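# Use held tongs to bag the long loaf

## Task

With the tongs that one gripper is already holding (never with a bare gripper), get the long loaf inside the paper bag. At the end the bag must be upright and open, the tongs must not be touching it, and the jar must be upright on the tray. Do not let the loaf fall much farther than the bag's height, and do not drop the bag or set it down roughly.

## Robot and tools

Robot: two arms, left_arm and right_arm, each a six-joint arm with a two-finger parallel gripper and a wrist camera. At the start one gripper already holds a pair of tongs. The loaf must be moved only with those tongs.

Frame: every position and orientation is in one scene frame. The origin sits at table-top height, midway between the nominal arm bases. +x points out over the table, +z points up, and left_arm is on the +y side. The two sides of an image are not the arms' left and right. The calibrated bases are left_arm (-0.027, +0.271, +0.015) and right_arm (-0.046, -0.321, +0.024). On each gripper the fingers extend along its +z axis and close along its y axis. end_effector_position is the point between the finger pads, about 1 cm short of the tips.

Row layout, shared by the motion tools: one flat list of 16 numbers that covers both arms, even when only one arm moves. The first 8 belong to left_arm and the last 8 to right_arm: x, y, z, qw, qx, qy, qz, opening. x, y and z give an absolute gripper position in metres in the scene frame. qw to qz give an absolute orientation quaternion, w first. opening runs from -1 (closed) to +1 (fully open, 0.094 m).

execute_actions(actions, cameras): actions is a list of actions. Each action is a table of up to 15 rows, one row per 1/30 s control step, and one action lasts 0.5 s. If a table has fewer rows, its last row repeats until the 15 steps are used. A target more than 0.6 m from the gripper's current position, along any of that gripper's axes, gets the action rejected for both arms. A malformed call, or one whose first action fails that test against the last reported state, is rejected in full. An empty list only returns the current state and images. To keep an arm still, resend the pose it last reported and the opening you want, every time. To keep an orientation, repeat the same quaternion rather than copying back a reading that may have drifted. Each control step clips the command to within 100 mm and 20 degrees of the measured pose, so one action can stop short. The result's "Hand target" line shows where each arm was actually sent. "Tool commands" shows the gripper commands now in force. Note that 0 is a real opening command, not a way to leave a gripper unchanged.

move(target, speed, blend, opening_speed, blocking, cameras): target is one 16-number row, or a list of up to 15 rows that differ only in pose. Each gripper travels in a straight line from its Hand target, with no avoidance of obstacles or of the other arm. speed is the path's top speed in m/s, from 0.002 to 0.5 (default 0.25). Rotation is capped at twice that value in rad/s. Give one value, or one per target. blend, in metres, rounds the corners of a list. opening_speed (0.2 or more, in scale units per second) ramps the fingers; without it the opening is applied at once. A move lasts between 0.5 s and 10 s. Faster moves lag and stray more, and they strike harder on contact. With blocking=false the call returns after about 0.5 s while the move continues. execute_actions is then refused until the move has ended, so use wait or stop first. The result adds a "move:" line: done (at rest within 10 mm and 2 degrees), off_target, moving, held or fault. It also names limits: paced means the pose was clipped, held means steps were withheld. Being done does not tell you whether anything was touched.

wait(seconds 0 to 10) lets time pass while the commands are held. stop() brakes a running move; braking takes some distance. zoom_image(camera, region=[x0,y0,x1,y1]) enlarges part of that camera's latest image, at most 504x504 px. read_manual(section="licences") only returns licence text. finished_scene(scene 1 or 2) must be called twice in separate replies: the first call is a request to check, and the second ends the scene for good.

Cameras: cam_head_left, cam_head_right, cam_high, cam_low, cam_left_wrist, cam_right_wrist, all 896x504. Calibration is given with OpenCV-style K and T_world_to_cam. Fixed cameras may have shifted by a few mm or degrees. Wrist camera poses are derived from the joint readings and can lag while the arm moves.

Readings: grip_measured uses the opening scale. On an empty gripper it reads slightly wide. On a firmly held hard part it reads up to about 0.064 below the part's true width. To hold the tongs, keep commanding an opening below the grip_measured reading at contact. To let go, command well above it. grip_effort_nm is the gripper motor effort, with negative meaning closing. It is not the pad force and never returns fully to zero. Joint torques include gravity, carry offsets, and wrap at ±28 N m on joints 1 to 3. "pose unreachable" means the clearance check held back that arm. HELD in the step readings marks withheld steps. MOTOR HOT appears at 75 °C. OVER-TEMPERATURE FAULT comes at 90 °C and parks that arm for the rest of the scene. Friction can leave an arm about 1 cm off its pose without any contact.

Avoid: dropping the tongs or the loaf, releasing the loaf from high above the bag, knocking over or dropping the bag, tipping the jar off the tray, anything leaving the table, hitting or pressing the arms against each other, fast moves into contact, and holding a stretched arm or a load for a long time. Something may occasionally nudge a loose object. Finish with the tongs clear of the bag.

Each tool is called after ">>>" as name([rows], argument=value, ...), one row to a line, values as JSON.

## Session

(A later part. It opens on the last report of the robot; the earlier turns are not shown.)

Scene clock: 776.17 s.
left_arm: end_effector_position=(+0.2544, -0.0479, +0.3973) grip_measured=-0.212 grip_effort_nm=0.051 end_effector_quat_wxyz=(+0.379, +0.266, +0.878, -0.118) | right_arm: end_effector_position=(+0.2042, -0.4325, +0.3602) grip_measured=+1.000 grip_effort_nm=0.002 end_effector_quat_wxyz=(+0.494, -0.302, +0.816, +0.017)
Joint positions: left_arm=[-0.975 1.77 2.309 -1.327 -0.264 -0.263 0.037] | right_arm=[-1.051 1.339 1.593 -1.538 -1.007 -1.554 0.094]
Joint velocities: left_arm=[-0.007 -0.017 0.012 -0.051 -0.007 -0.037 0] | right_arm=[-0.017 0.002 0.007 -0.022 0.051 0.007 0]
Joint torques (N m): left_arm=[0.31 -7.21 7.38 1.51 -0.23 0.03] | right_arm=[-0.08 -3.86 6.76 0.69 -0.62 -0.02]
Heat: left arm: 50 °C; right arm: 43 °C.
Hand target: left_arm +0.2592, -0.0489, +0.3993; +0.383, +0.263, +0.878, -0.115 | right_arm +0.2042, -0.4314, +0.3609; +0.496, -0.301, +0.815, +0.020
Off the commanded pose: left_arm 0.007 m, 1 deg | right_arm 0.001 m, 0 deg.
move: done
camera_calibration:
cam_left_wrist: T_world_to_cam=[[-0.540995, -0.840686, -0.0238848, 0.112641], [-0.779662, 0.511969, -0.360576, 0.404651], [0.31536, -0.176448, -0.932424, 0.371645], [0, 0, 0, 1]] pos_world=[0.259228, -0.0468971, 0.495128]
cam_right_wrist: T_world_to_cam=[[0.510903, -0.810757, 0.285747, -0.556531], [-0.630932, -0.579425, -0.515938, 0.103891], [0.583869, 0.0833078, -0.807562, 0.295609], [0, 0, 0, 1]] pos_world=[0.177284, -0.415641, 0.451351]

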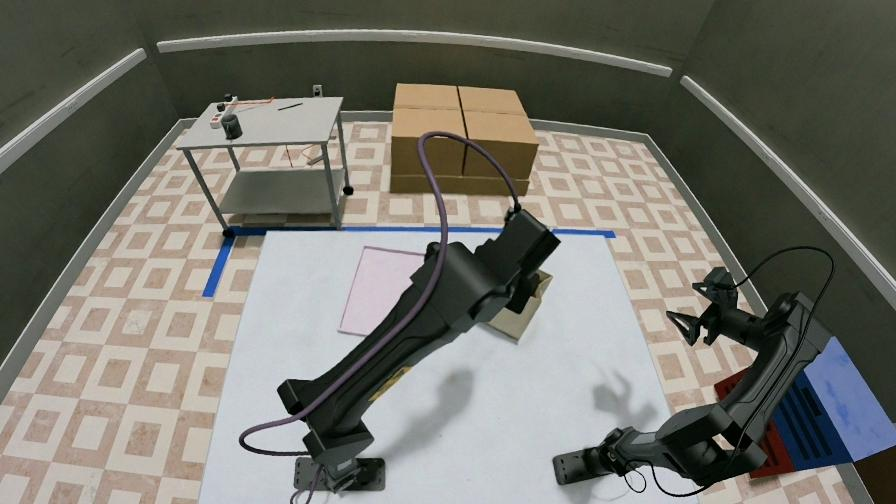

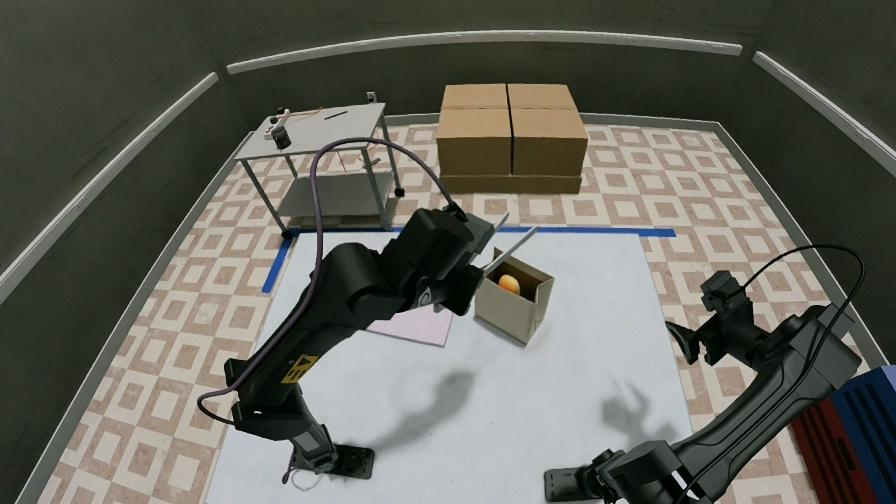

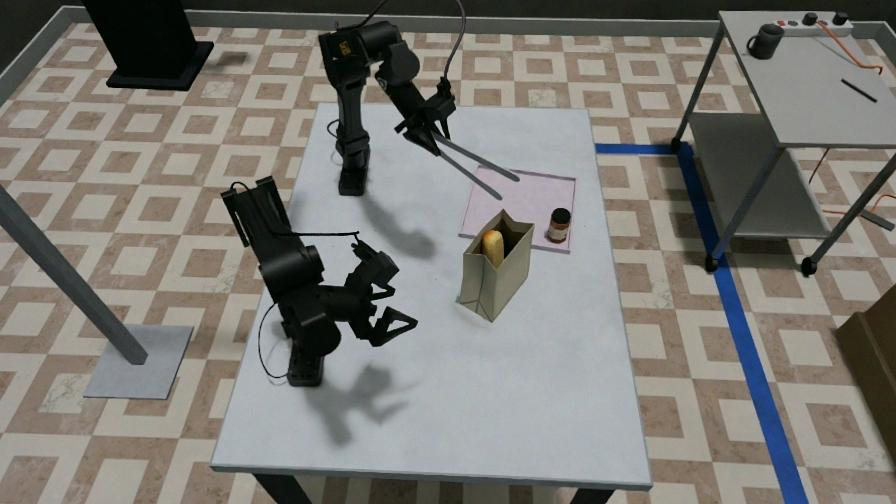

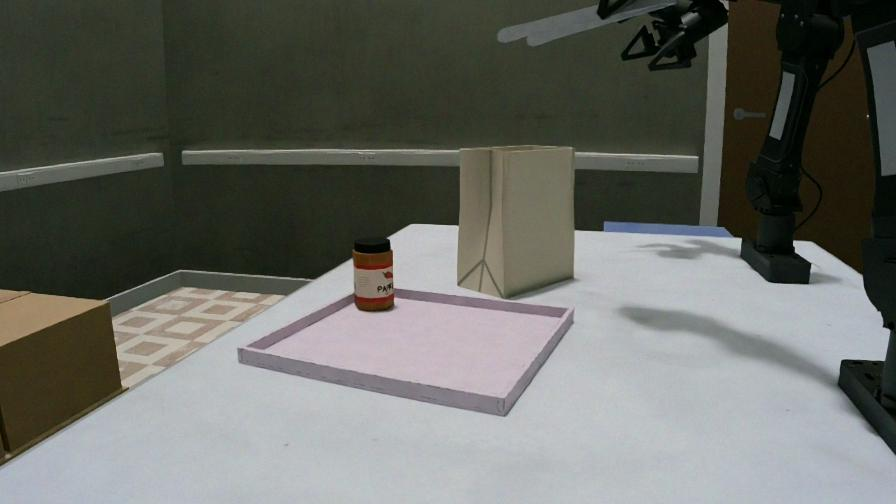

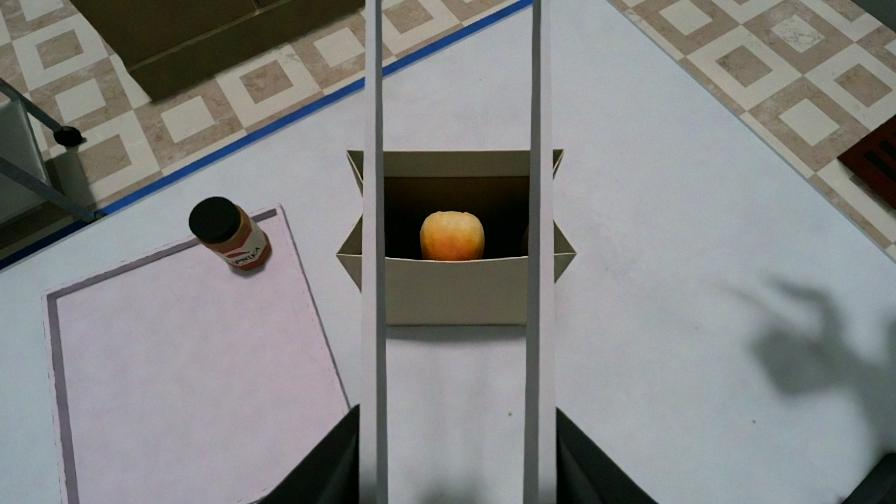

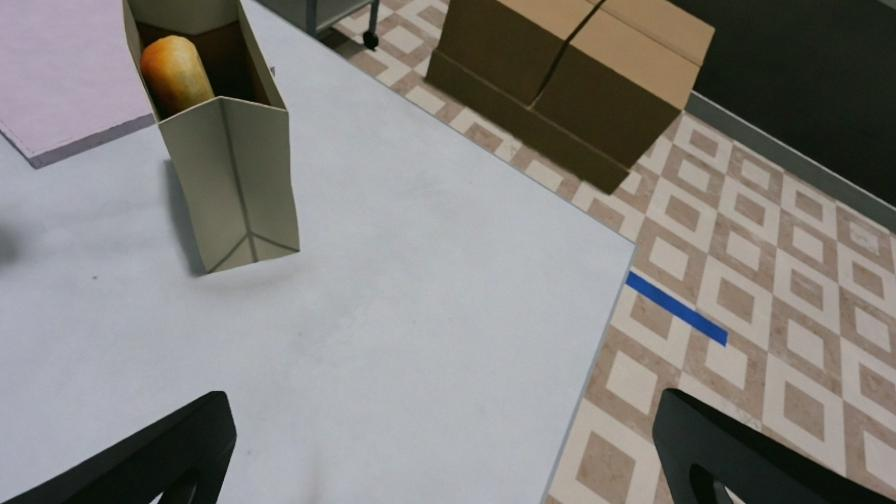

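>>> move([
  [0.27, 0.13, 0.39, 0.4367, 0.0784, 0.8954, -0.0382, -0.30, 0.2042, -0.4314, 0.3609, 0.496, -0.301, 0.815, 0.02, 1.0],
  [0.29, 0.35, 0.30, 0.4367, -0.0784, 0.8954, 0.0382, -0.30, 0.2042, -0.4314, 0.3609, 0.496, -0.301, 0.815, 0.02, 1.0],
  [0.29, 0.36, 0.14, 0.4367, -0.0784, 0.8954, 0.0382, -0.30, 0.2042, -0.4314, 0.3609, 0.496, -0.301, 0.815, 0.02, 1.0],
], speed=0.2, blend=0.04, opening_speed=0.3)

Scene clock: 808.10 s.
left_arm: end_effector_position=(+0.2890, +0.3570, +0.1470) grip_measured=-0.297 grip_effort_nm=-0.217 end_effector_quat_wxyz=(+0.442, -0.083, +0.893, +0.036) | right_arm: end_effector_position=(+0.2042, -0.4325, +0.3602) grip_measured=+1.000 grip_effort_nm=0.012 end_effector_quat_wxyz=(+0.494, -0.302, +0.816, +0.017)
Joint positions: left_arm=[0.314 1.04 0.549 -0.167 0.122 0.083 0.033] | right_arm=[-1.051 1.339 1.593 -1.538 -1.007 -1.554 0.094]
Joint velocities: left_arm=[0.007 -0.017 0.002 0.022 0.007 -0.066 0] | right_arm=[-0.002 -0.007 -0.012 0.037 0.007 -0.051 0]
Joint torques (N m): left_arm=[0.47 -2.03 5.12 1.85 0.13 0.08] | right_arm=[-0.08 -3.85 6.76 0.68 -0.62 -0.02]
Heat: left arm: 47 °C; right arm: 43 °C.
Hand target: left_arm +0.2886, +0.3572, +0.1408; +0.440, -0.079, +0.894, +0.036 | right_arm +0.2042, -0.4314, +0.3609; +0.496, -0.301, +0.815, +0.020
Off the commanded pose: left_arm 0.008 m, 1 deg | right_arm 0.001 m, 0 deg.
move: done
camera_calibration:
cam_left_wrist: T_world_to_cam=[[0.201278, -0.979356, -0.0187001, 0.300009], [-0.87478, -0.17113, -0.453294, 0.419156], [0.440736, 0.107596, -0.891165, 0.0551162], [0, 0, 0, 1]] pos_world=[0.281992, 0.359616, 0.244729]
cam_right_wrist: T_world_to_cam=[[0.510903, -0.810757, 0.285747, -0.556531], [-0.630932, -0.579425, -0.515938, 0.103891], [0.583869, 0.0833078, -0.807562, 0.295609], [0, 0, 0, 1]] pos_world=[0.177284, -0.415641, 0.451351]

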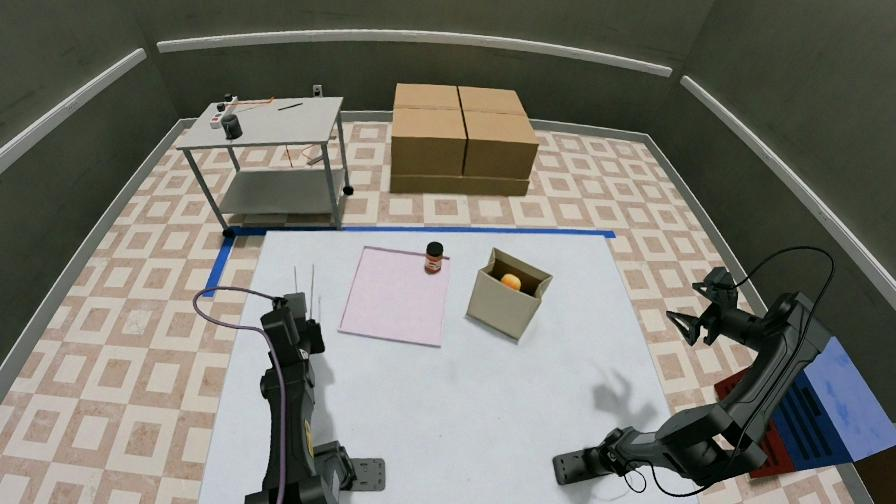

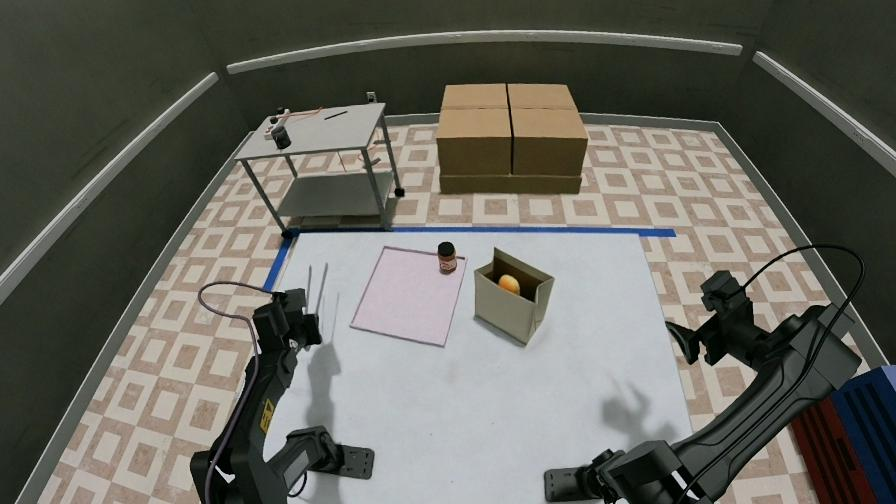

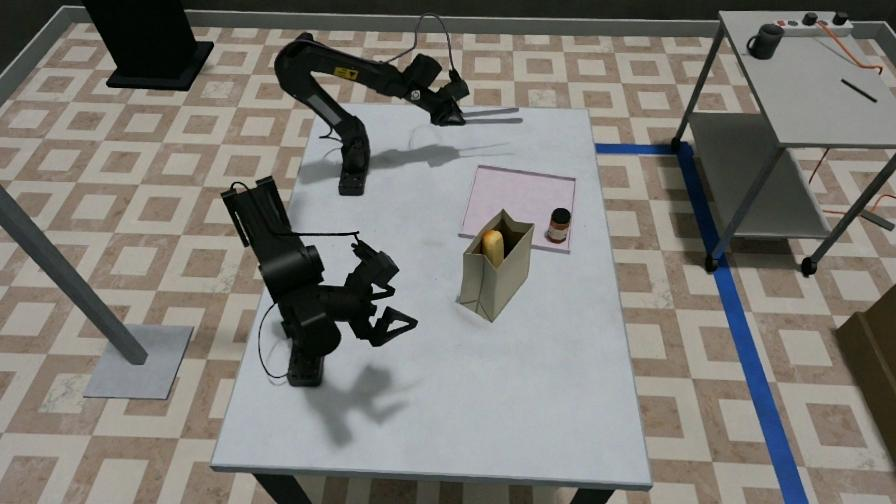

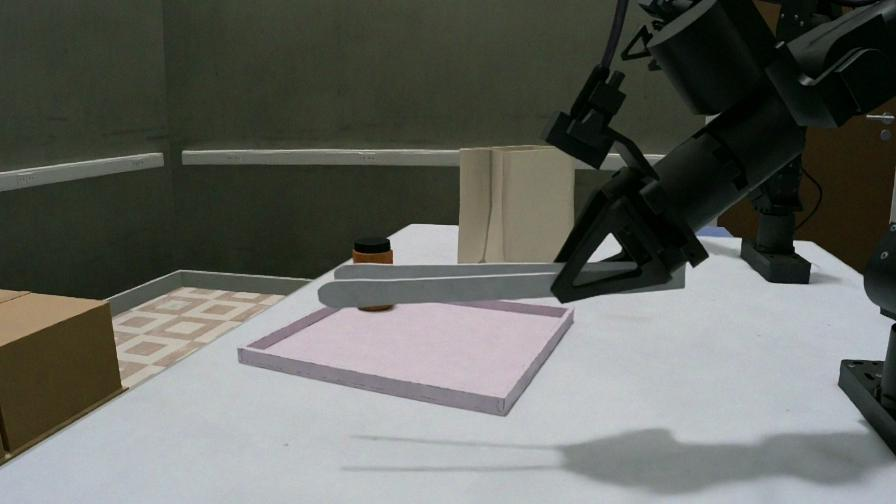

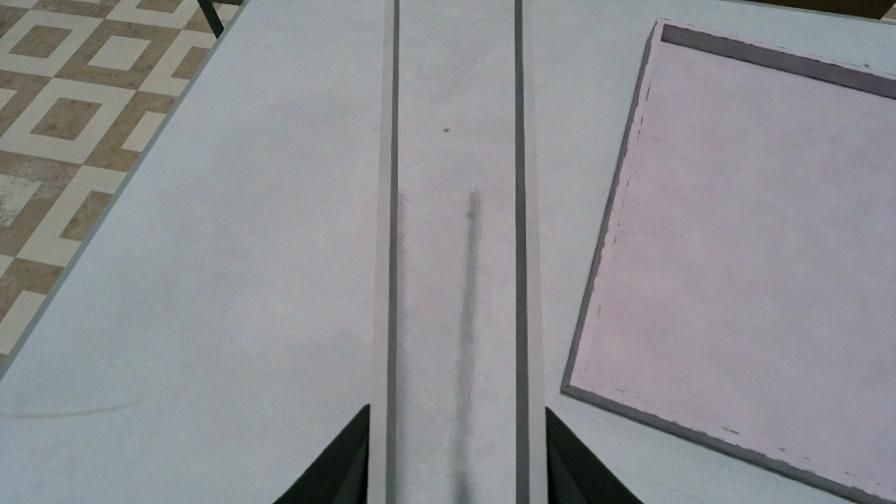

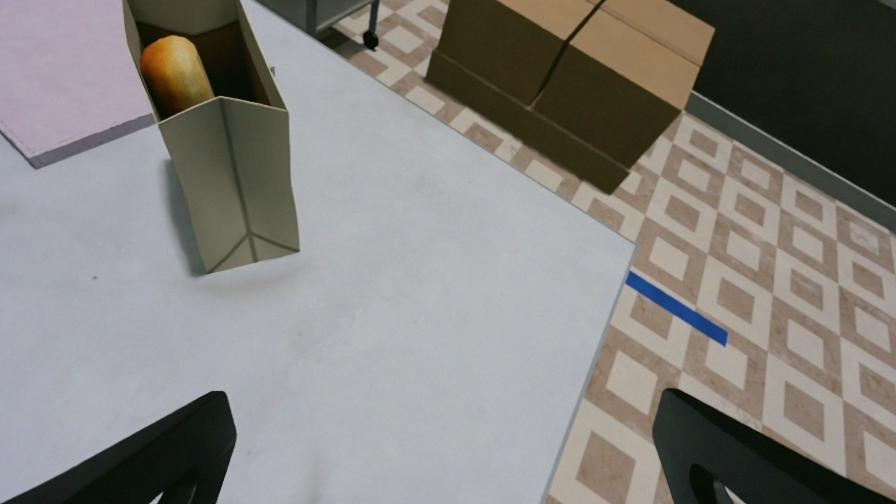

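>>> finished_scene(scene=1)

This call ended nothing. Check each condition of the task against the scene as it is now, look again where you are not sure, and mend what is not met. Then call finished_scene again.

>>> finished_scene(scene=1)

The scene is finished: the task was done.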